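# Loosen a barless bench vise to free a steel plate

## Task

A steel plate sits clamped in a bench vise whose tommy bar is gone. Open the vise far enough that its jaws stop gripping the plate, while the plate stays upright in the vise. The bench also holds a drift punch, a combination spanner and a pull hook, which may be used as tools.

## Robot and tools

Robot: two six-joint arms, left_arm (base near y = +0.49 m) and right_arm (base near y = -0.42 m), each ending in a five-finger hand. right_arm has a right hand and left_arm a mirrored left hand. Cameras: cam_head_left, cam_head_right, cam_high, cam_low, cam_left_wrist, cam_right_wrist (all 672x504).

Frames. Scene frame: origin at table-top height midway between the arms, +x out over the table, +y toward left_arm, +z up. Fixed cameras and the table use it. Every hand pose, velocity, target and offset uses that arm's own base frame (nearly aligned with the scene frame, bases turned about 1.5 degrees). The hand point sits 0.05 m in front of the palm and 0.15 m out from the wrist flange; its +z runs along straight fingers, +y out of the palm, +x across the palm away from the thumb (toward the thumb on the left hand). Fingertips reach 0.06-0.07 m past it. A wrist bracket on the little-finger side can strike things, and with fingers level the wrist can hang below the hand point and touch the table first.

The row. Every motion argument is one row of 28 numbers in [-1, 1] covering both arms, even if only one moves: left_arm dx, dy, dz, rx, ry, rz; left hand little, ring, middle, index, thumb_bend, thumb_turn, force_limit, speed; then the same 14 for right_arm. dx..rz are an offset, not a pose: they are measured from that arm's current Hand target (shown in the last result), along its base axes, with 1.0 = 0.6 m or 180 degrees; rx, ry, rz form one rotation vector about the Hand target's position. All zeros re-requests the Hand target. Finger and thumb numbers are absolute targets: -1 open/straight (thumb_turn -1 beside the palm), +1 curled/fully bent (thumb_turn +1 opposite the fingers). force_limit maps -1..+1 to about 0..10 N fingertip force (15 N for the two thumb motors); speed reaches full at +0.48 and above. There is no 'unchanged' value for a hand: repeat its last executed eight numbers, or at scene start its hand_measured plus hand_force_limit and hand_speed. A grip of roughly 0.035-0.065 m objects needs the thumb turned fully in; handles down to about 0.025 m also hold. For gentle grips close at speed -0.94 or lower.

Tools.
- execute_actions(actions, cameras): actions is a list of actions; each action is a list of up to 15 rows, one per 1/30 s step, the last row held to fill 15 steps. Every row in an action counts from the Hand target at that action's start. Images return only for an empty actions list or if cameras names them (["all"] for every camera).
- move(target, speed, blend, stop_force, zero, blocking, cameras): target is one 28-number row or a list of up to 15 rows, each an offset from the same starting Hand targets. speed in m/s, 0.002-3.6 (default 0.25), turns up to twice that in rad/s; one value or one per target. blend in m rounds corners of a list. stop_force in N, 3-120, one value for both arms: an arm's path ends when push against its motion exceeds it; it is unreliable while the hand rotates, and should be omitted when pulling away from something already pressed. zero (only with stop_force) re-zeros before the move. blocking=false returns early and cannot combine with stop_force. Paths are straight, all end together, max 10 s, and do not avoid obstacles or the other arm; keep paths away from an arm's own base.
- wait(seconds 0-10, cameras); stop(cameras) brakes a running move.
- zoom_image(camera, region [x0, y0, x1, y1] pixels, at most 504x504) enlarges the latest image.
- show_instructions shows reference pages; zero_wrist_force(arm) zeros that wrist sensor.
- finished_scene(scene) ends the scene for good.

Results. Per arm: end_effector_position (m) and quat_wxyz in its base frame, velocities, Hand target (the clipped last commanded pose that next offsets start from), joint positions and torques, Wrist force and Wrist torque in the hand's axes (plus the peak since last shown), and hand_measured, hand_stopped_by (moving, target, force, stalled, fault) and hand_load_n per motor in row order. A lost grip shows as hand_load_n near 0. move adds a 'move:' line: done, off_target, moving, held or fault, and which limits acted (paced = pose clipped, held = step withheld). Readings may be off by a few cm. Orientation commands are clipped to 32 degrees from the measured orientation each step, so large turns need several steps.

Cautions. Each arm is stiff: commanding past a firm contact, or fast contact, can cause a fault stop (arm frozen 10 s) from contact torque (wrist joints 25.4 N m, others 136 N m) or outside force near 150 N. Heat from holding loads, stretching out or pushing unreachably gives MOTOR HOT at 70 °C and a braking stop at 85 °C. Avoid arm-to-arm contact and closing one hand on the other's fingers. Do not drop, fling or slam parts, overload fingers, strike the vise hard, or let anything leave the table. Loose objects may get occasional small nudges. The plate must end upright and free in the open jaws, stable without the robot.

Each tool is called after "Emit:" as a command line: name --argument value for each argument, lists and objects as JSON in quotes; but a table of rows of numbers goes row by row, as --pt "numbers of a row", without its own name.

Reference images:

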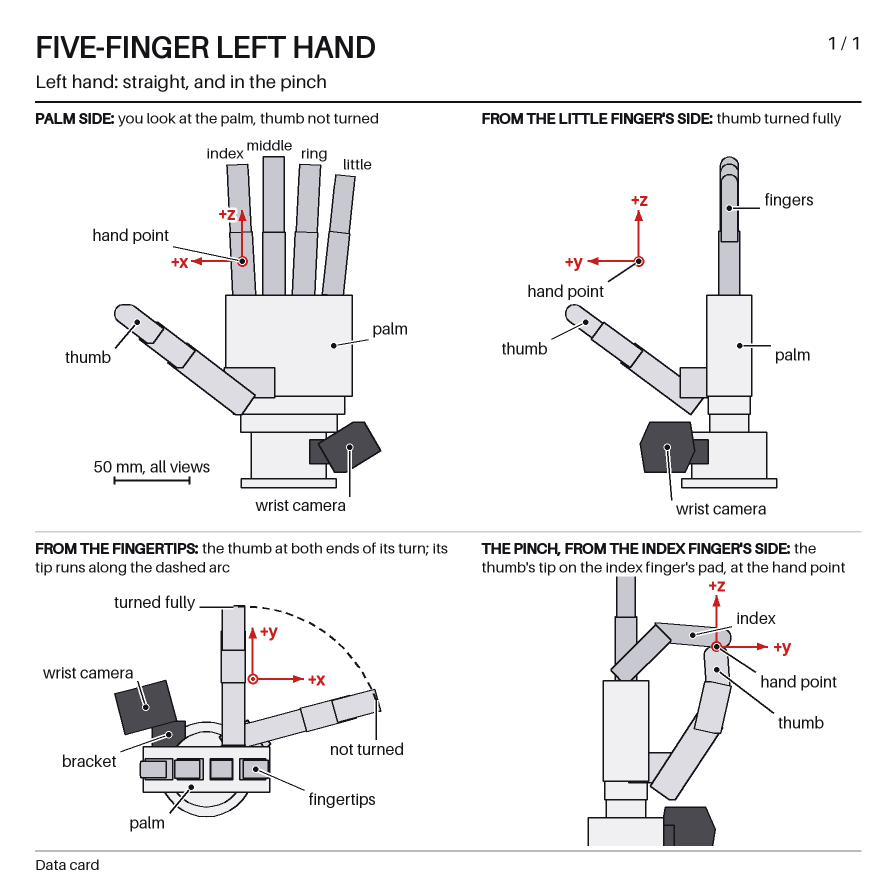

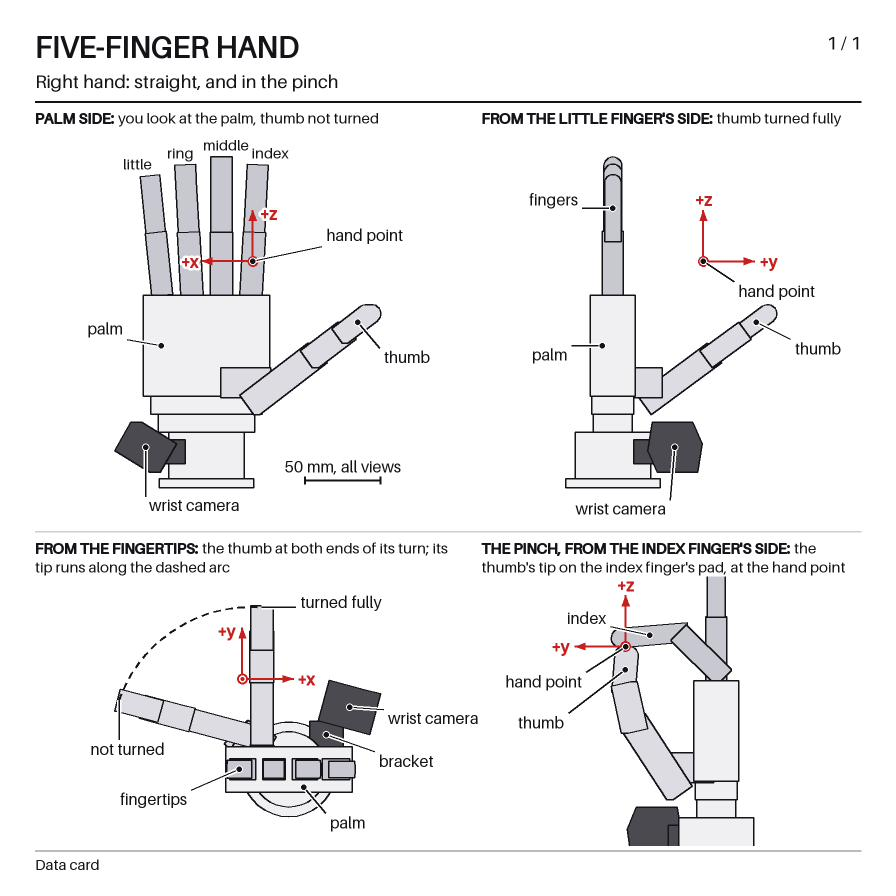

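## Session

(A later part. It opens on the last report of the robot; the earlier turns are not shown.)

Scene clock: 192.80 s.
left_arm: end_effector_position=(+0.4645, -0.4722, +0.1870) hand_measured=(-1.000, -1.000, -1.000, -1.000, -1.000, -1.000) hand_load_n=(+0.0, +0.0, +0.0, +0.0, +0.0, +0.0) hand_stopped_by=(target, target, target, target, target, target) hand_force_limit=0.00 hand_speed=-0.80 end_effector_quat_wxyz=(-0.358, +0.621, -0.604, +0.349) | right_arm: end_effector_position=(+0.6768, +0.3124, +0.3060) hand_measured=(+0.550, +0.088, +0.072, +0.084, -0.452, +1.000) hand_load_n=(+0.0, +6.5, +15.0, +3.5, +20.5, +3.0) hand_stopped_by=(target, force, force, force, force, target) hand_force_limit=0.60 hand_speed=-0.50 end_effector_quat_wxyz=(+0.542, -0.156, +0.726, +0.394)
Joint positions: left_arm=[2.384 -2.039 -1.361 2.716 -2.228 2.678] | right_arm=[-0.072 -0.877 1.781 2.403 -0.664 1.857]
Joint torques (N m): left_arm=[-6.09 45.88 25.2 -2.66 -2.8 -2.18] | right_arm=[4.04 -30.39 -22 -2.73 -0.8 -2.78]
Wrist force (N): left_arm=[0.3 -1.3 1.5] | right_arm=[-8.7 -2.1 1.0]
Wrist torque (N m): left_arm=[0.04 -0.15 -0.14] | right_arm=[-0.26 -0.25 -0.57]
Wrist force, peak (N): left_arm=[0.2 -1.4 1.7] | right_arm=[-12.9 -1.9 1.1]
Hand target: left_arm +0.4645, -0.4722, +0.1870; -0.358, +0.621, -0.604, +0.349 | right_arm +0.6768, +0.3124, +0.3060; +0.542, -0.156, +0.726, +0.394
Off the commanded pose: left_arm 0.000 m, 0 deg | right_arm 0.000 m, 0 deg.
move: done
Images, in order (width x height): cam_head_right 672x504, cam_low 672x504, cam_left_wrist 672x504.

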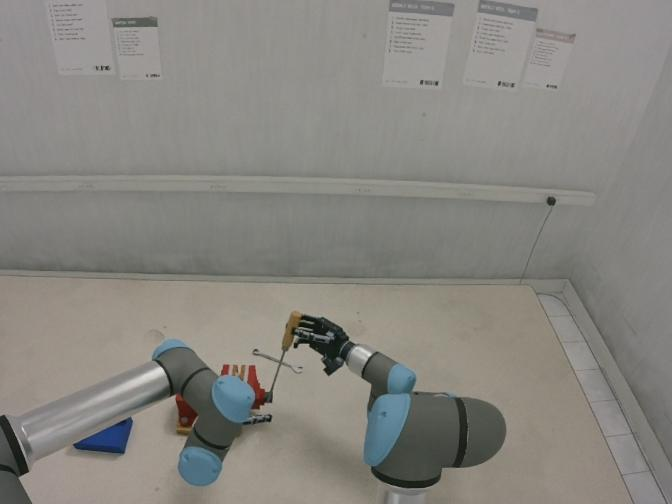

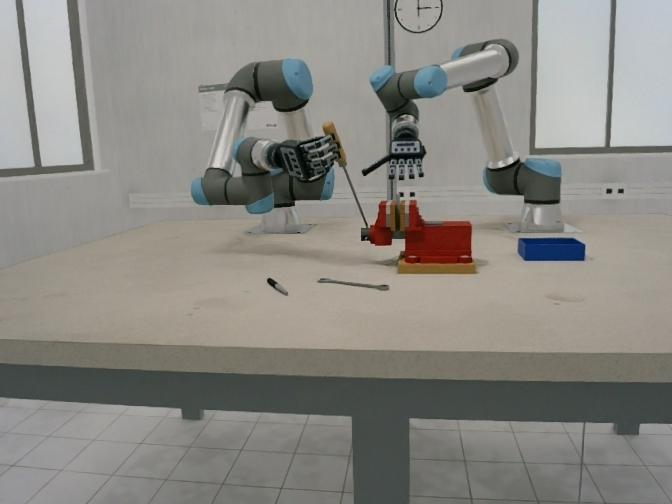

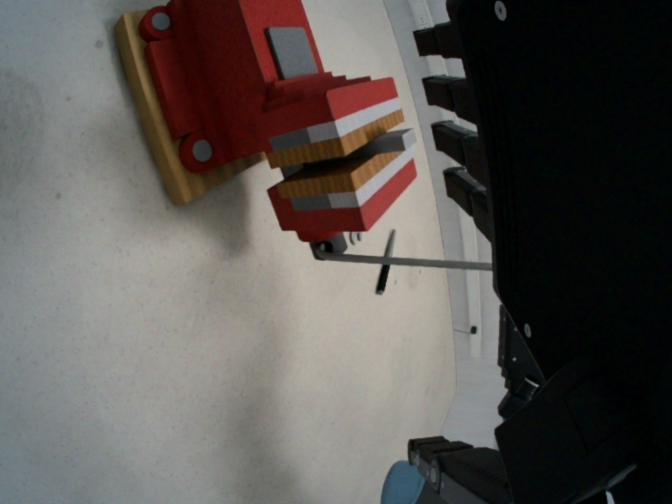

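Emit:
move --pt "0 0 0 0 0 0 -1 -1 -1 -1 -1 -1 0 -0.8 -0.0672 -0.0019 0.0142 0.00156 -0.0556 0 0.55 0.6 0.6 0.6 -0.1 1 0.6 -0.5" --pt "0 0 0 0 0 0 -1 -1 -1 -1 -1 -1 0 -0.8 -0.1355 -0.0038 0.0170 0.0031 -0.1111 0 0.55 0.6 0.6 0.6 -0.1 1 0.6 -0.5" --speed 0.08 --blend 0.003 --stop_force 25 --cameras '["cam_low","cam_left_wrist","cam_head_right"]'

Emit:
zoom_image --camera "cam_left_wrist" --region '[290, 180, 430, 300]'

Emit:
zoom_image --camera "cam_low" --region '[340, 180, 440, 260]'

Scene clock: 197.53 s.
left_arm: end_effector_position=(+0.4645, -0.4722, +0.1870) hand_measured=(-1.000, -1.000, -1.000, -1.000, -1.000, -1.000) hand_load_n=(+0.0, -0.5, +0.0, +0.0, +0.0, -0.5) hand_stopped_by=(target, target, target, target, target, target) hand_force_limit=0.00 hand_speed=-0.80 end_effector_quat_wxyz=(-0.358, +0.621, -0.604, +0.349) | right_arm: end_effector_position=(+0.5955, +0.3101, +0.3162) hand_measured=(+0.550, +0.088, +0.072, +0.084, -0.452, +1.000) hand_load_n=(+0.0, +5.0, +15.0, +4.5, +20.0, +4.0) hand_stopped_by=(target, force, force, force, force, target) hand_force_limit=0.60 hand_speed=-0.50 end_effector_quat_wxyz=(+0.660, -0.220, +0.619, +0.365)
Joint positions: left_arm=[2.384 -2.039 -1.361 2.716 -2.228 2.678] | right_arm=[-0.086 -0.84 1.861 1.891 -0.652 1.918]
Joint torques (N m): left_arm=[-5.93 47.2 24.73 -2.67 -2.66 -2.33] | right_arm=[3.19 -42.94 -20.71 -1.92 -1.33 -2.61]
Wrist force (N): left_arm=[0.4 -1.4 1.5] | right_arm=[-7.6 -1.4 -0.1]
Wrist torque (N m): left_arm=[0.01 -0.16 -0.12] | right_arm=[-0.20 -0.11 -0.44]
Wrist force, peak (N): left_arm=[0.3 -1.6 1.5] | right_arm=[-13.6 -1.7 0.5]
Hand target: left_arm +0.4645, -0.4722, +0.1870; -0.358, +0.621, -0.604, +0.349 | right_arm +0.5955, +0.3101, +0.3162; +0.660, -0.220, +0.619, +0.365
Off the commanded pose: left_arm 0.000 m, 0 deg | right_arm 0.000 m, 0 deg.
move: done
Images, in order (width x height): cam_head_right 672x504, cam_low 672x504, cam_left_wrist 672x504.

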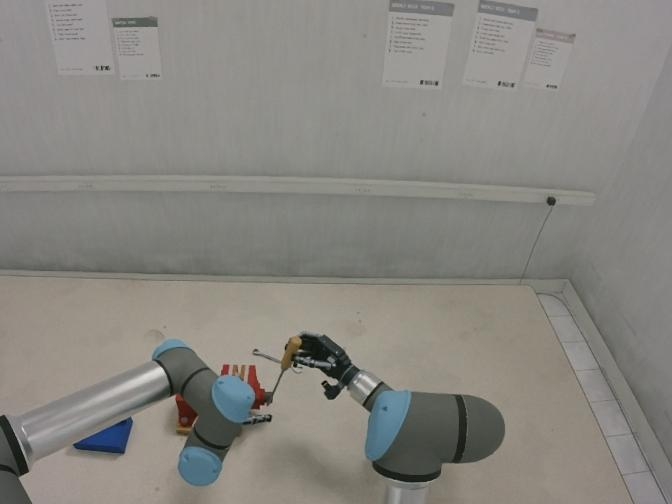

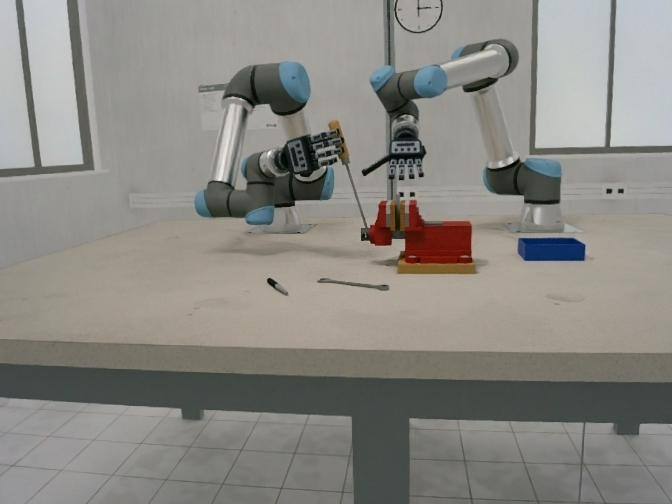

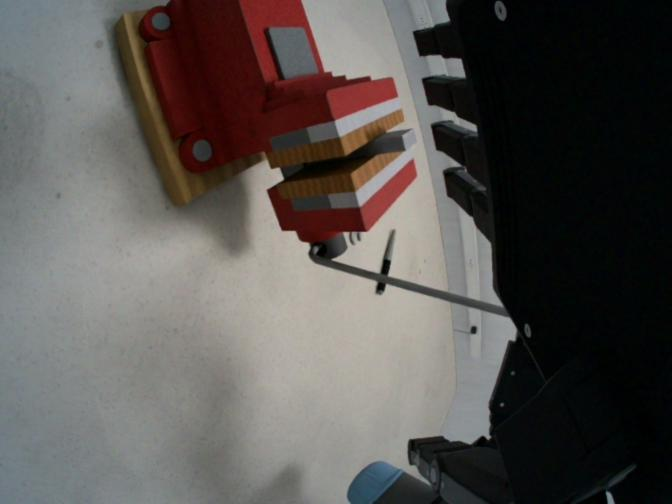

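Scaled by 3.600 from the camera's 672x504 image, which has a finer 960x720 frame.

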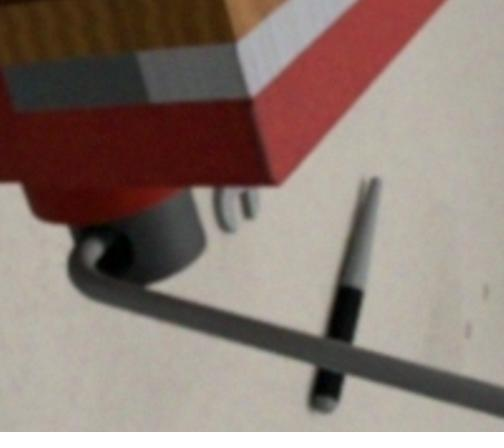

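Scaled by 5.040 from the camera's 672x504 image, which has a finer 960x720 frame.

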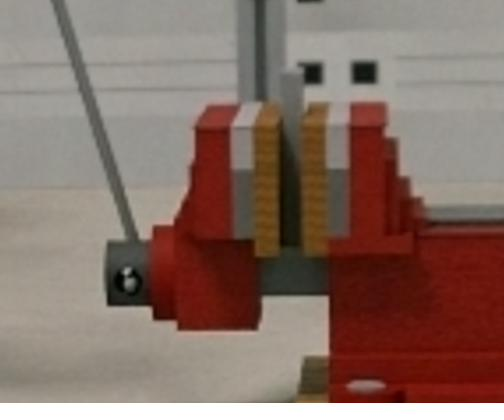

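Emit:
move --pt "0 0 0 0 0 0 -1 -1 -1 -1 -1 -1 0 -0.8 -0.0677 -0.0019 -0.0083 0.00156 -0.0556 0 0.55 0.6 0.6 0.6 -0.1 1 0.6 -0.5" --pt "0 0 0 0 0 0 -1 -1 -1 -1 -1 -1 0 -0.8 -0.1327 -0.0037 -0.0288 0.0031 -0.1111 0 0.55 0.6 0.6 0.6 -0.1 1 0.6 -0.5" --speed 0.08 --blend 0.003 --stop_force 25 --cameras '["cam_low","cam_left_wrist","cam_high"]'

Emit:
zoom_image --camera "cam_left_wrist" --region '[270, 80, 430, 300]'

Emit:
zoom_image --camera "cam_low" --region '[340, 180, 440, 260]'

Scene clock: 201.87 s.
left_arm: end_effector_position=(+0.4645, -0.4722, +0.1870) hand_measured=(-1.000, -1.000, -1.000, -1.000, -1.000, -1.000) hand_load_n=(-0.5, +0.0, +0.0, +0.0, +0.0, -0.5) hand_stopped_by=(target, target, target, target, target, target) hand_force_limit=0.00 hand_speed=-0.80 end_effector_quat_wxyz=(-0.358, +0.621, -0.604, +0.349) | right_arm: end_effector_position=(+0.5159, +0.3079, +0.2989) hand_measured=(+0.550, +0.088, +0.072, +0.084, -0.452, +1.000) hand_load_n=(+0.0, +3.5, +14.0, +5.5, +20.0, +5.5) hand_stopped_by=(target, force, force, force, force, target) hand_force_limit=0.60 hand_speed=-0.50 end_effector_quat_wxyz=(+0.759, -0.276, +0.493, +0.324)
Joint positions: left_arm=[2.384 -2.039 -1.361 2.716 -2.228 2.678] | right_arm=[-0.099 -0.769 1.888 1.391 -0.658 1.989]
Joint torques (N m): left_arm=[-6.4 47.98 24.24 -2.82 -2.67 -2.28] | right_arm=[0.72 -41.92 -15.29 -0.94 1.5 -2.79]
Wrist force (N): left_arm=[0.1 -1.5 1.2] | right_arm=[-8.1 -0.5 -1.1]
Wrist torque (N m): left_arm=[0.01 -0.13 -0.14] | right_arm=[-0.14 -0.01 -0.21]
Wrist force, peak (N): left_arm=[0.1 -1.4 1.6] | right_arm=[-12.5 -1.3 -0.5]
Hand target: left_arm +0.4645, -0.4722, +0.1870; -0.358, +0.621, -0.604, +0.349 | right_arm +0.5159, +0.3079, +0.2989; +0.759, -0.276, +0.493, +0.324
Off the commanded pose: left_arm 0.000 m, 0 deg | right_arm 0.000 m, 0 deg.
move: done
Images, in order (width x height): cam_high 672x504, cam_low 672x504, cam_left_wrist 672x504.

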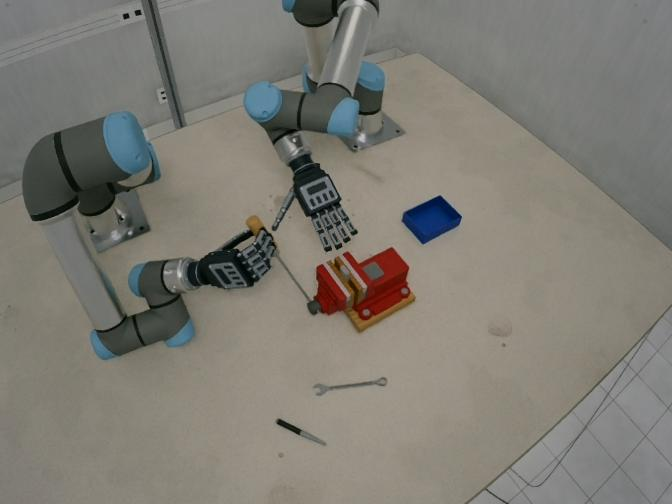

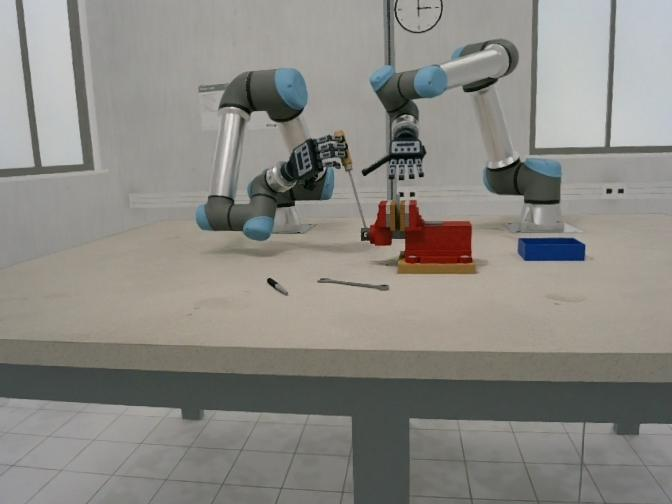

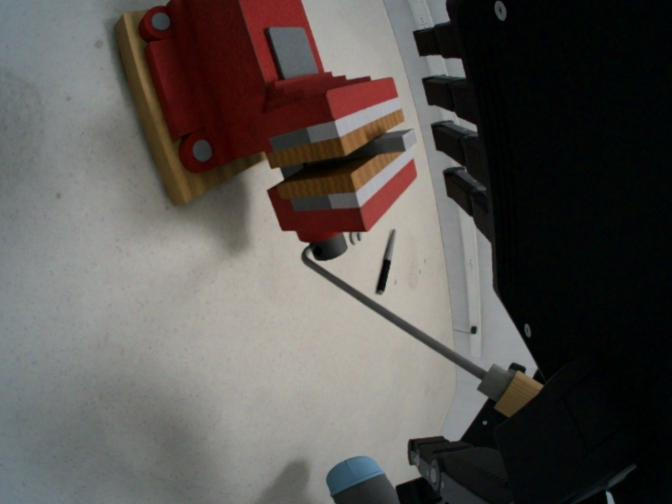

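Scaled by 2.291 from the camera's 672x504 image, which has a finer 960x720 frame.

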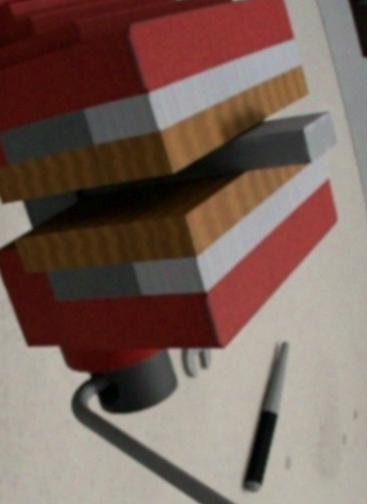

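Scaled by 5.040 from the camera's 672x504 image, which has a finer 960x720 frame.

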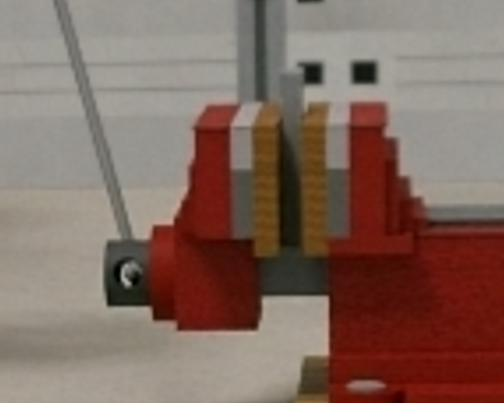

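Emit:
move --pt "-0.08 0.25 0.15 0 0 0 -1 -1 -1 -1 -1 -1 0 -0.8 -0.125 -0.0035 0.0 0 0 0 0.55 0.6 0.6 0.6 -0.1 1 0.6 -0.5" --speed 0.12 --stop_force 12 --cameras '["cam_low","cam_head_right","cam_high"]'

Emit:
zoom_image --camera "cam_low" --region '[340, 180, 440, 260]'

Emit:
zoom_image --camera "cam_head_right" --region '[200, 320, 360, 440]'

Scene clock: 205.20 s.
left_arm: end_effector_position=(+0.4165, -0.3222, +0.2770) hand_measured=(-1.000, -1.000, -1.000, -1.000, -1.000, -1.000) hand_load_n=(+0.0, +0.0, -0.5, +0.0, +0.0, -0.5) hand_stopped_by=(target, target, target, target, target, target) hand_force_limit=0.00 hand_speed=-0.80 end_effector_quat_wxyz=(-0.358, +0.621, -0.604, +0.349) | right_arm: end_effector_position=(+0.4409, +0.3058, +0.2989) hand_measured=(+0.550, +0.088, +0.072, +0.084, -0.452, +1.000) hand_load_n=(+0.0, +0.5, +13.5, +9.0, +20.0, +0.0) hand_stopped_by=(target, force, force, force, force, target) hand_force_limit=0.60 hand_speed=-0.50 end_effector_quat_wxyz=(+0.759, -0.276, +0.493, +0.324)
Joint positions: left_arm=[2.594 -1.612 -1.659 2.669 -2.06 2.828] | right_arm=[-0.127 -0.846 2.109 1.224 -0.636 2.017]
Joint torques (N m): left_arm=[5.9 32.23 28.8 2.8 -0.2 -2.55] | right_arm=[5.3 -27.54 -17.27 1.88 -3.07 -2.24]
Wrist force (N): left_arm=[0.6 -1.2 1.3] | right_arm=[0.6 0.5 -0.6]
Wrist torque (N m): left_arm=[0.05 -0.21 -0.12] | right_arm=[-0.06 0.17 -0.27]
Wrist force, peak (N): left_arm=[1.0 -0.8 1.8] | right_arm=[18.2 -2.3 2.0]
Hand target: left_arm +0.4165, -0.3222, +0.2770; -0.358, +0.621, -0.604, +0.349 | right_arm +0.4409, +0.3058, +0.2989; +0.759, -0.276, +0.493, +0.324
Off the commanded pose: left_arm 0.000 m, 0 deg | right_arm 0.000 m, 0 deg.
move: done
Images, in order (width x height): cam_head_right 672x504, cam_high 672x504, cam_low 672x504.

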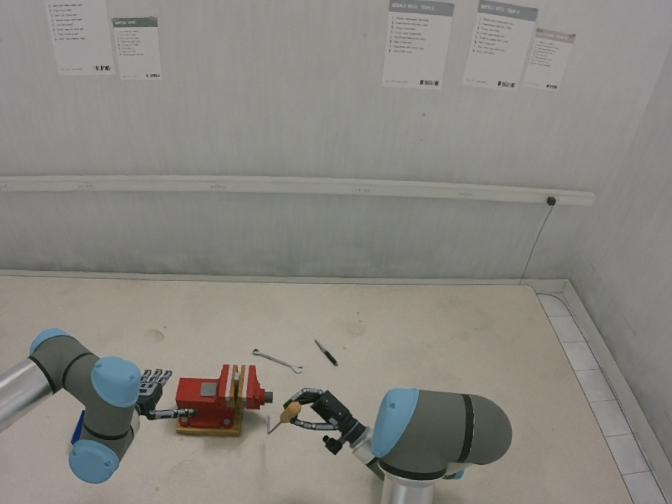

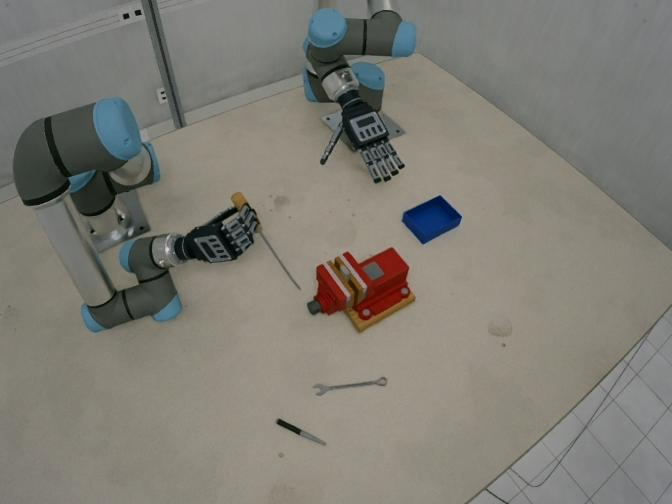

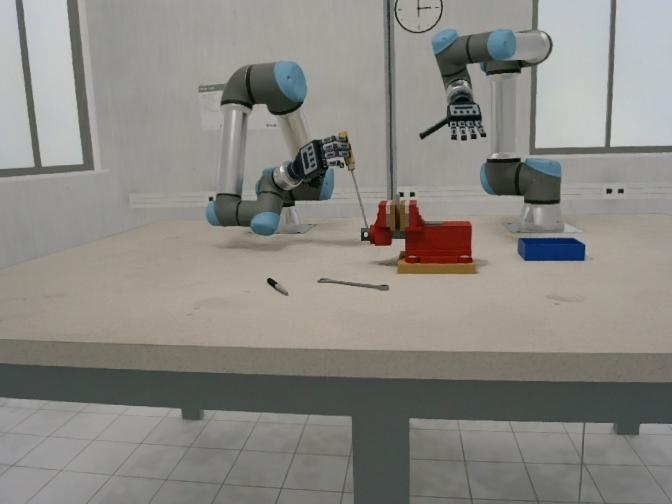

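Scaled by 5.040 from the camera's 672x504 image, which has a finer 960x720 frame.

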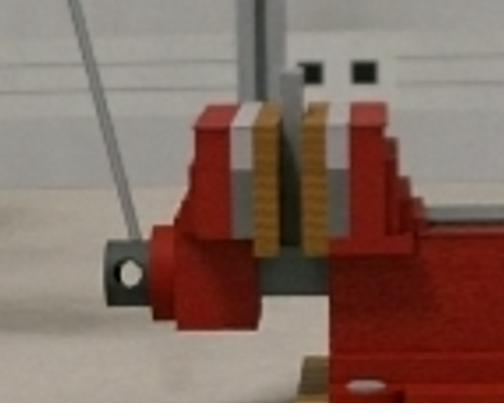

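Scaled by 3.150 from the camera's 672x504 image, which has a finer 960x720 frame.

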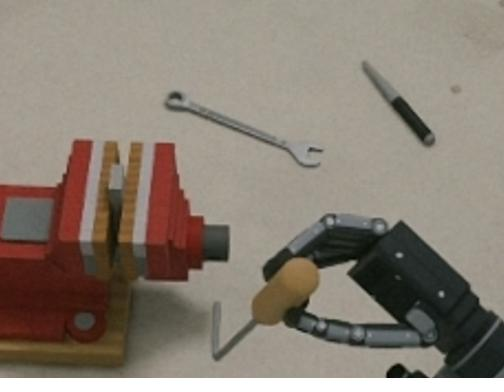

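Emit:
zoom_image --camera "cam_head_right" --region '[215, 358, 265, 412]'

Emit:
zoom_image --camera "cam_high" --region '[310, 240, 380, 310]'

Emit:
zoom_image --camera "cam_low" --region '[380, 185, 425, 235]'

Scaled by 9.333 from the camera's 672x504 image, which has a finer 960x720 frame.

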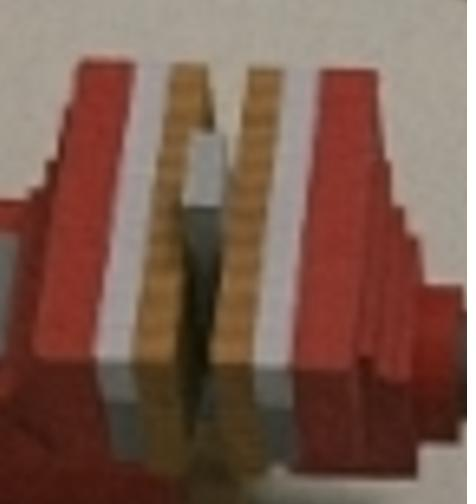

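Scaled by 7.200 from the camera's 672x504 image, which has a finer 960x720 frame.

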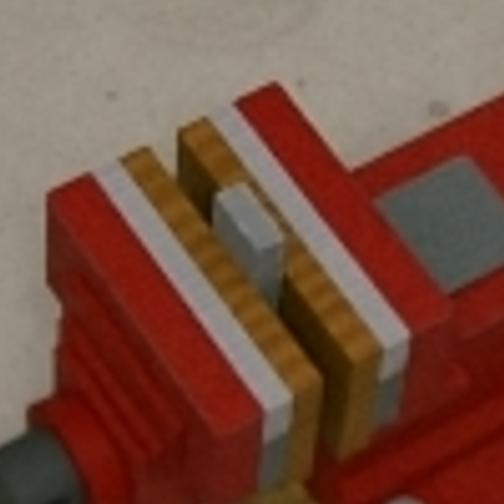

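Scaled by 10.080 from the camera's 672x504 image, which has a finer 960x720 frame.

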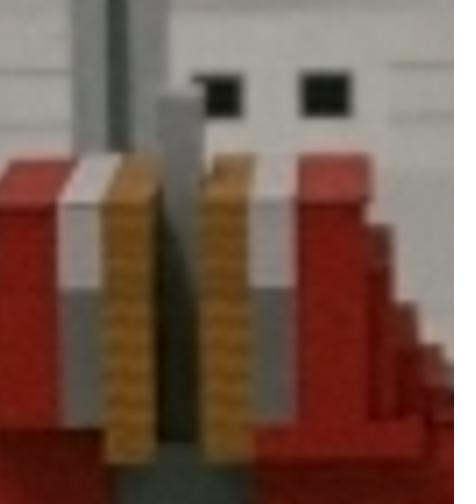

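Emit:
move --pt "0 0 0 0 0 0 -1 -1 -1 -1 -1 -1 0 -0.8 0.1717 -0.1445 -0.0833 -0.552 0.028 -0.144 0.55 0.6 0.6 0.6 -0.1 1 0.6 -0.5" --speed 0.3 --cameras '["cam_low","cam_head_right","cam_high"]'

Emit:
zoom_image --camera "cam_low" --region '[180, 150, 380, 280]'

Scene clock: 214.50 s.
left_arm: end_effector_position=(+0.4165, -0.3222, +0.2770) hand_measured=(-1.000, -1.000, -1.000, -1.000, -1.000, -1.000) hand_load_n=(+0.0, +0.0, +0.0, +0.0, +0.0, -0.5) hand_stopped_by=(target, target, target, target, target, target) hand_force_limit=0.00 hand_speed=-0.80 end_effector_quat_wxyz=(-0.358, +0.621, -0.604, +0.349) | right_arm: end_effector_position=(+0.5440, +0.2191, +0.2490) hand_measured=(+0.550, +0.088, +0.072, +0.084, -0.452, +1.000) hand_load_n=(+0.0, +1.5, +14.0, +8.0, +20.0, -0.5) hand_stopped_by=(target, force, force, force, force, target) hand_force_limit=0.60 hand_speed=-0.50 end_effector_quat_wxyz=(-0.310, +0.636, -0.636, +0.309)
Joint positions: left_arm=[2.594 -1.612 -1.659 2.669 -2.06 2.828] | right_arm=[0.138 -1.532 2.111 3.233 -1.678 0.086]
Joint torques (N m): left_arm=[5 32.35 27.84 2.21 0.87 -1.84] | right_arm=[-0.11 -25.26 -10.97 -4.76 -2.13 1.65]
Wrist force (N): left_arm=[0.2 -1.0 1.6] | right_arm=[-0.5 2.5 1.0]
Wrist torque (N m): left_arm=[0.05 -0.13 -0.16] | right_arm=[0.27 -0.05 0.08]
Wrist force, peak (N): left_arm=[0.3 -1.5 1.5] | right_arm=[-0.6 2.6 1.2]
Hand target: left_arm +0.4165, -0.3222, +0.2770; -0.358, +0.621, -0.604, +0.349 | right_arm +0.5439, +0.2191, +0.2489; -0.310, +0.636, -0.636, +0.309
Off the commanded pose: left_arm 0.000 m, 0 deg | right_arm 0.000 m, 0 deg.
move: done
Images, in order (width x height): cam_head_right 672x504, cam_high 672x504, cam_low 672x504.

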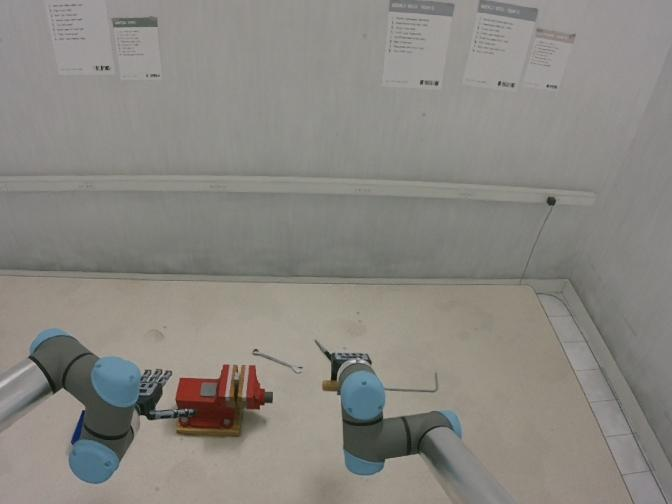

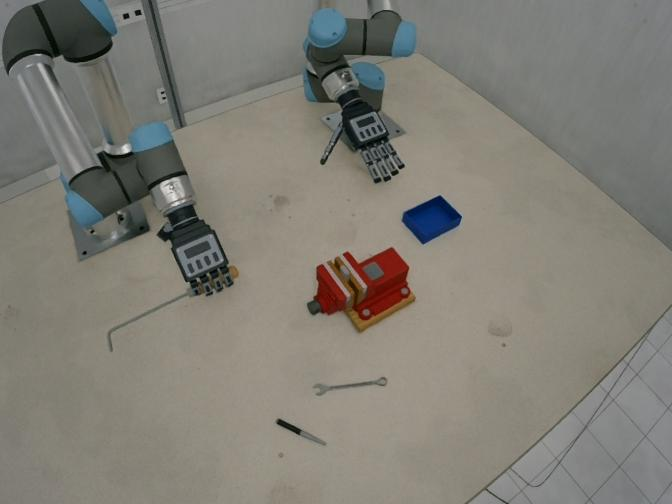

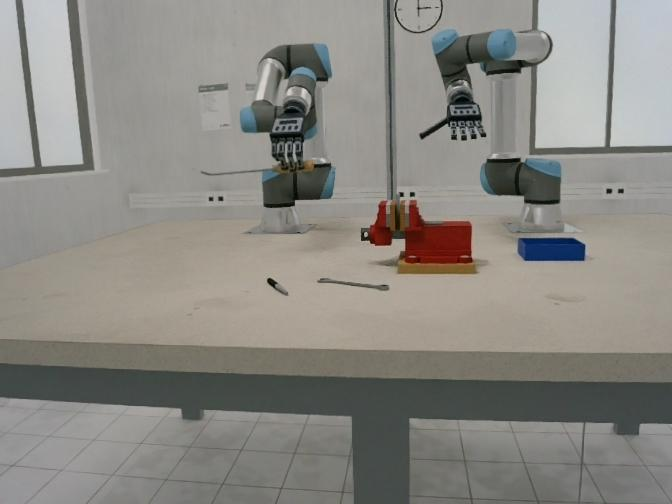

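Scaled by 2.520 from the camera's 672x504 image, which has a finer 960x720 frame.

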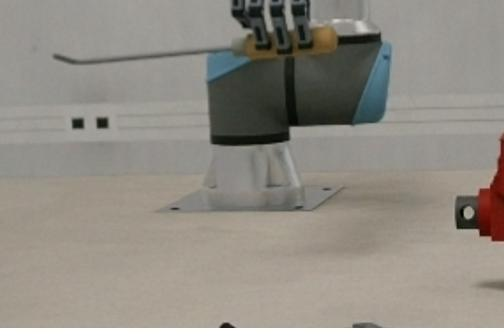

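Emit:
move --pt "0 0 0 0 0 0 -1 -1 -1 -1 -1 -1 0 -0.8 0 0 -0.3083 -0.0222 0.0222 0 0.55 0.6 0.6 0.6 -0.1 1 0.6 -0.5" --speed 0.2

Emit:
move --pt "0 0 0 0 0 0 -1 -1 -1 -1 -1 -1 0 -0.8 0 0 -0.08 0 0 0 0.55 0.6 0.6 0.6 -0.1 1 0.6 -0.5" --speed 0.03 --stop_force 4 --cameras '["cam_low","cam_high"]'

Emit:
zoom_image --camera "cam_low" --region '[180, 170, 380, 300]'

Scene clock: 217.20 s.
left_arm: end_effector_position=(+0.4165, -0.3222, +0.2770) hand_measured=(-1.000, -1.000, -1.000, -1.000, -1.000, -1.000) hand_load_n=(+0.0, +0.5, +0.0, +0.0, +0.0, -0.5) hand_stopped_by=(target, target, target, target, target, target) hand_force_limit=0.00 hand_speed=-0.80 end_effector_quat_wxyz=(-0.358, +0.621, -0.604, +0.349) | right_arm: end_effector_position=(+0.5439, +0.2191, +0.0640) hand_measured=(+0.550, +0.088, +0.072, +0.084, -0.452, +1.000) hand_load_n=(+0.0, +2.0, +14.0, +8.0, +19.5, -0.5) hand_stopped_by=(target, force, force, force, force, target) hand_force_limit=0.60 hand_speed=-0.50 end_effector_quat_wxyz=(-0.265, +0.657, -0.635, +0.309)
Joint positions: left_arm=[2.594 -1.612 -1.659 2.669 -2.06 2.828] | right_arm=[0.167 -1.15 2.228 2.81 -1.738 0.06]
Joint torques (N m): left_arm=[5.71 32.07 27.86 2.07 0.76 -1.56] | right_arm=[-5.46 -22.83 -24.68 -4.61 1.65 2.47]
Wrist force (N): left_arm=[0.1 -1.1 1.3] | right_arm=[-0.4 2.5 1.4]
Wrist torque (N m): left_arm=[0.07 -0.13 -0.16] | right_arm=[0.28 -0.09 0.16]
Wrist force, peak (N): left_arm=[0.3 -1.4 1.6] | right_arm=[-0.9 4.0 2.8]
Hand target: left_arm +0.4165, -0.3222, +0.2770; -0.358, +0.621, -0.604, +0.349 | right_arm +0.5439, +0.2191, +0.0640; -0.265, +0.657, -0.635, +0.309
Off the commanded pose: left_arm 0.000 m, 0 deg | right_arm 0.000 m, 0 deg.
move: done

Scene clock: 219.63 s.
left_arm: end_effector_position=(+0.4165, -0.3222, +0.2770) hand_measured=(-1.000, -1.000, -1.000, -1.000, -1.000, -1.000) hand_load_n=(+0.0, +0.0, +0.0, +0.0, +0.0, +0.0) hand_stopped_by=(target, target, target, target, target, target) hand_force_limit=0.00 hand_speed=-0.80 end_effector_quat_wxyz=(-0.358, +0.621, -0.604, +0.349) | right_arm: end_effector_position=(+0.5439, +0.2191, +0.0206) hand_measured=(+0.550, +0.088, +0.072, +0.084, -0.452, +1.000) hand_load_n=(+0.0, +2.0, +13.5, +8.0, +19.5, +0.5) hand_stopped_by=(target, force, force, force, force, target) hand_force_limit=0.60 hand_speed=-0.50 end_effector_quat_wxyz=(-0.265, +0.657, -0.635, +0.309)
Joint positions: left_arm=[2.594 -1.612 -1.659 2.669 -2.06 2.828] | right_arm=[0.167 -1.032 2.234 2.685 -1.738 0.06]
Joint torques (N m): left_arm=[5.07 31.51 27.64 1.83 0.65 -1.6] | right_arm=[-4.46 -25.78 0.49 -5.13 1.5 2.27]
Wrist force (N): left_arm=[0.6 -1.2 1.6] | right_arm=[-0.5 2.6 1.4]
Wrist torque (N m): left_arm=[0.03 -0.20 -0.13] | right_arm=[0.29 -0.07 0.14]
Wrist force, peak (N): left_arm=[0.2 -1.2 1.8] | right_arm=[1.4 -15.5 -16.0]
Hand target: left_arm +0.4165, -0.3222, +0.2770; -0.358, +0.621, -0.604, +0.349 | right_arm +0.5439, +0.2191, +0.0206; -0.265, +0.657, -0.635, +0.309 (not the last commanded pose)
Off the commanded pose: left_arm 0.000 m, 0 deg | right_arm 0.005 m, 0 deg.
move: contact (right_arm)
Images, in order (width x height): cam_high 672x504, cam_low 672x504.

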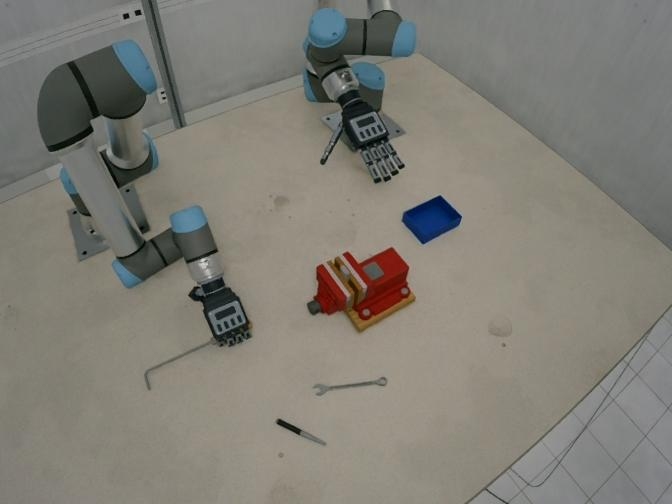

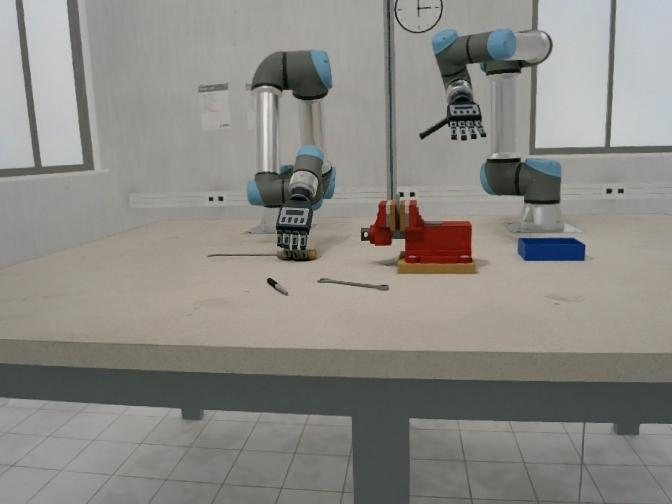

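Scaled by 2.520 from the camera's 672x504 image, which has a finer 960x720 frame.

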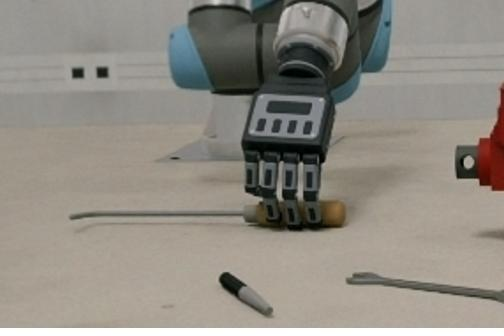

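Emit:
move --pt "0 0 0 0 0 0 -1 -1 -1 -1 -1 -1 0 -0.8 0 0 0.005 0 0 0 0.55 0.6 0.6 0.6 -0.1 1 0.6 -0.5" --speed 0.03

Emit:
move --pt "0 0 0 0 0 0 -1 -1 -1 -1 -1 -1 0 -0.8 0 0 0 0 0 0 0.55 -0.35 -0.35 -0.35 -0.8 1 0.6 -0.6" --speed 0.05 --cameras '["cam_low","cam_high"]'

Emit:
zoom_image --camera "cam_low" --region '[180, 170, 380, 300]'

Scene clock: 221.30 s.
left_arm: end_effector_position=(+0.4165, -0.3222, +0.2770) hand_measured=(-1.000, -1.000, -1.000, -1.000, -1.000, -1.000) hand_load_n=(+0.0, +0.0, -0.5, +0.0, +0.0, -0.5) hand_stopped_by=(target, target, target, target, target, target) hand_force_limit=0.00 hand_speed=-0.80 end_effector_quat_wxyz=(-0.358, +0.621, -0.604, +0.349) | right_arm: end_effector_position=(+0.5439, +0.2191, +0.0237) hand_measured=(+0.550, +0.088, +0.072, +0.084, -0.452, +1.000) hand_load_n=(+0.0, +2.0, +13.5, +8.0, +19.5, +0.0) hand_stopped_by=(target, force, force, force, force, target) hand_force_limit=0.60 hand_speed=-0.50 end_effector_quat_wxyz=(-0.265, +0.657, -0.635, +0.309)
Joint positions: left_arm=[2.594 -1.612 -1.659 2.669 -2.06 2.828] | right_arm=[0.167 -1.041 2.234 2.694 -1.738 0.06]
Joint torques (N m): left_arm=[5.92 31.11 28.45 1.86 0.75 -1.53] | right_arm=[0.39 -27.46 -2.11 -2.83 1.43 1.69]
Wrist force (N): left_arm=[0.4 -1.0 1.2] | right_arm=[-0.5 2.6 1.5]
Wrist torque (N m): left_arm=[0.09 -0.18 -0.14] | right_arm=[0.27 -0.08 0.14]
Wrist force, peak (N): left_arm=[0.4 -1.3 1.7] | right_arm=[-0.7 2.7 1.6]
Hand target: left_arm +0.4165, -0.3222, +0.2770; -0.358, +0.621, -0.604, +0.349 | right_arm +0.5439, +0.2191, +0.0236; -0.265, +0.657, -0.635, +0.309
Off the commanded pose: left_arm 0.000 m, 0 deg | right_arm 0.000 m, 0 deg.
move: done

Scene clock: 222.20 s.
left_arm: end_effector_position=(+0.4165, -0.3222, +0.2770) hand_measured=(-1.000, -1.000, -1.000, -1.000, -1.000, -1.000) hand_load_n=(+0.0, +0.0, +0.0, +0.0, +0.0, +0.0) hand_stopped_by=(target, target, target, target, target, target) hand_force_limit=0.00 hand_speed=-0.80 end_effector_quat_wxyz=(-0.358, +0.621, -0.604, +0.349) | right_arm: end_effector_position=(+0.5439, +0.2191, +0.0236) hand_measured=(+0.550, -0.350, -0.156, -0.350, -0.800, +1.000) hand_load_n=(+0.0, +0.0, -13.0, +0.0, +0.0, +0.0) hand_stopped_by=(target, target, stalled, target, target, target) hand_force_limit=0.60 hand_speed=-0.60 end_effector_quat_wxyz=(-0.265, +0.657, -0.635, +0.309)
Joint positions: left_arm=[2.594 -1.612 -1.659 2.669 -2.06 2.828] | right_arm=[0.167 -1.041 2.234 2.694 -1.738 0.06]
Joint torques (N m): left_arm=[5.21 32.33 27.85 1.55 0.66 -1.51] | right_arm=[1.17 -13.62 -8.47 3.07 1.38 1.32]
Wrist force (N): left_arm=[0.5 -0.9 1.4] | right_arm=[0.8 -12.1 -17.0]
Wrist torque (N m): left_arm=[0.08 -0.18 -0.14] | right_arm=[0.14 0.38 -0.22]
Wrist force, peak (N): left_arm=[0.5 -1.2 1.7] | right_arm=[1.0 -12.0 -17.3]
Hand target: left_arm +0.4165, -0.3222, +0.2770; -0.358, +0.621, -0.604, +0.349 | right_arm +0.5439, +0.2191, +0.0236; -0.265, +0.657, -0.635, +0.309
Off the commanded pose: left_arm 0.000 m, 0 deg | right_arm 0.000 m, 0 deg.
move: done
Images, in order (width x height): cam_high 672x504, cam_low 672x504.

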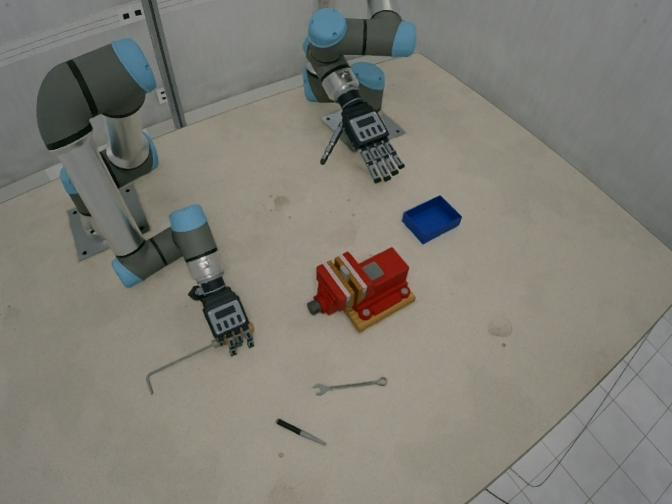

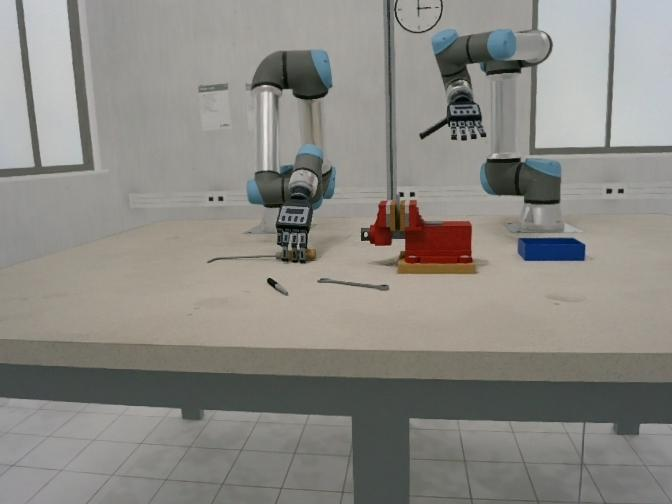

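Scaled by 2.520 from the camera's 672x504 image, which has a finer 960x720 frame.

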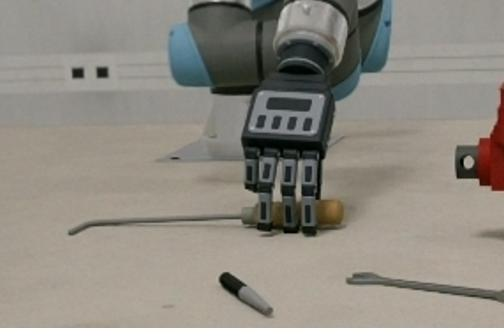

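Emit:
move --pt "0 0 0 0 0 0 -1 -1 -1 -1 -1 -1 0 -0.8 -0.006 0 0.015 0 0 0 0.55 -0.35 -0.35 -0.35 -0.8 1 0.6 -0.6" --speed 0.04

Emit:
move --pt "0 0 0 0 0 0 -1 -1 -1 -1 -1 -1 0 -0.8 0 0 0 0 0 0 0.55 -1 -1 -1 -1 1 0.6 -0.2" --speed 0.05 --cameras '["cam_low","cam_high"]'

Emit:
zoom_image --camera "cam_low" --region '[180, 170, 380, 300]'

Scene clock: 223.47 s.
left_arm: end_effector_position=(+0.4165, -0.3222, +0.2770) hand_measured=(-1.000, -1.000, -1.000, -1.000, -1.000, -1.000) hand_load_n=(+0.0, +0.0, +0.0, +0.0, +0.0, -0.5) hand_stopped_by=(target, target, target, target, target, target) hand_force_limit=0.00 hand_speed=-0.80 end_effector_quat_wxyz=(-0.358, +0.621, -0.604, +0.349) | right_arm: end_effector_position=(+0.5402, +0.2191, +0.0326) hand_measured=(+0.550, -0.350, -0.156, -0.350, -0.800, +1.000) hand_load_n=(+0.0, +0.0, +0.0, +0.0, +0.0, +0.0) hand_stopped_by=(target, target, stalled, target, target, target) hand_force_limit=0.60 hand_speed=-0.60 end_effector_quat_wxyz=(-0.265, +0.657, -0.635, +0.309)
Joint positions: left_arm=[2.594 -1.612 -1.659 2.669 -2.06 2.828] | right_arm=[0.169 -1.07 2.243 2.714 -1.74 0.061]
Joint torques (N m): left_arm=[5.13 32.32 27.94 1.55 0.63 -1.38] | right_arm=[5.53 -24.1 -12.03 -4.86 -1.91 2.4]
Wrist force (N): left_arm=[0.5 -1.2 1.5] | right_arm=[-0.3 1.5 0.8]
Wrist torque (N m): left_arm=[0.03 -0.18 -0.13] | right_arm=[0.23 -0.02 -0.01]
Wrist force, peak (N): left_arm=[0.3 -1.3 1.6] | right_arm=[0.9 -12.6 -17.7]
Hand target: left_arm +0.4165, -0.3222, +0.2770; -0.358, +0.621, -0.604, +0.349 | right_arm +0.5403, +0.2191, +0.0326; -0.265, +0.657, -0.635, +0.309
Off the commanded pose: left_arm 0.000 m, 0 deg | right_arm 0.000 m, 0 deg.
move: done

Scene clock: 224.13 s.
left_arm: end_effector_position=(+0.4165, -0.3222, +0.2770) hand_measured=(-1.000, -1.000, -1.000, -1.000, -1.000, -1.000) hand_load_n=(+0.0, +0.0, +0.0, +0.0, +0.0, -0.5) hand_stopped_by=(target, target, target, target, target, target) hand_force_limit=0.00 hand_speed=-0.80 end_effector_quat_wxyz=(-0.358, +0.621, -0.604, +0.349) | right_arm: end_effector_position=(+0.5403, +0.2191, +0.0326) hand_measured=(+0.550, -1.000, -1.000, -1.000, -1.000, +1.000) hand_load_n=(+0.0, -0.5, -0.5, +0.0, +0.0, +0.0) hand_stopped_by=(target, target, target, target, target, target) hand_force_limit=0.60 hand_speed=-0.20 end_effector_quat_wxyz=(-0.265, +0.657, -0.635, +0.309)
Joint positions: left_arm=[2.594 -1.612 -1.659 2.669 -2.06 2.828] | right_arm=[0.169 -1.069 2.243 2.714 -1.74 0.061]
Joint torques (N m): left_arm=[5.42 31.96 27.33 1.71 0.64 -1.33] | right_arm=[-0.01 -23.75 -22.08 -4.51 -0.85 1.42]
Wrist force (N): left_arm=[0.4 -1.1 1.4] | right_arm=[-0.5 1.6 0.8]
Wrist torque (N m): left_arm=[0.05 -0.17 -0.14] | right_arm=[0.24 0.01 -0.03]
Wrist force, peak (N): left_arm=[0.2 -1.2 1.8] | right_arm=[-0.7 1.7 0.9]
Hand target: left_arm +0.4165, -0.3222, +0.2770; -0.358, +0.621, -0.604, +0.349 | right_arm +0.5403, +0.2191, +0.0326; -0.265, +0.657, -0.635, +0.309
Off the commanded pose: left_arm 0.000 m, 0 deg | right_arm 0.000 m, 0 deg.
move: done
Images, in order (width x height): cam_high 672x504, cam_low 672x504.

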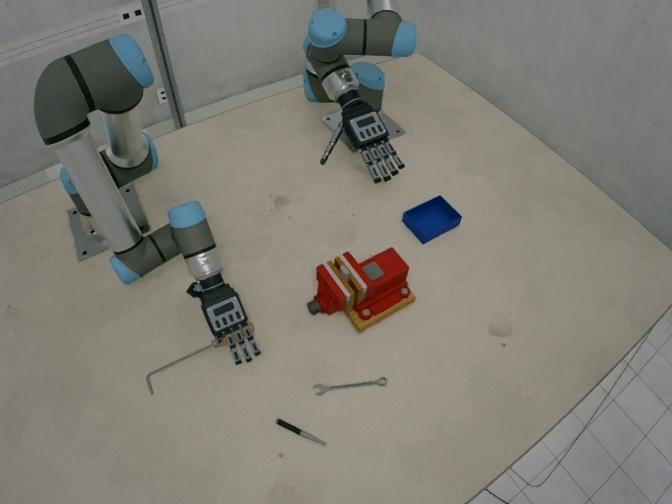

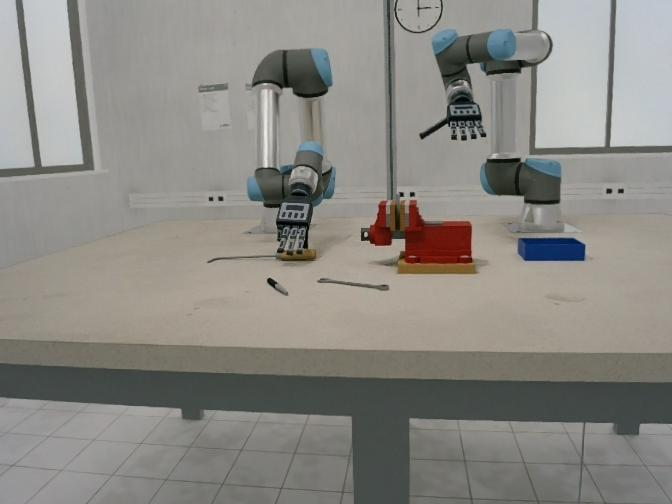

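Scaled by 2.520 from the camera's 672x504 image, which has a finer 960x720 frame.

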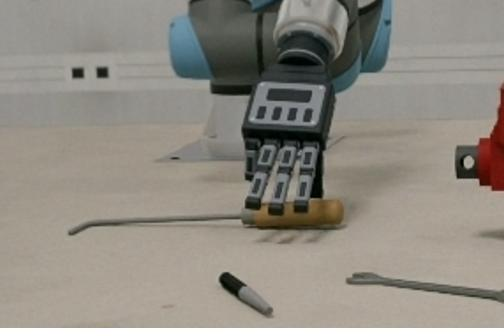

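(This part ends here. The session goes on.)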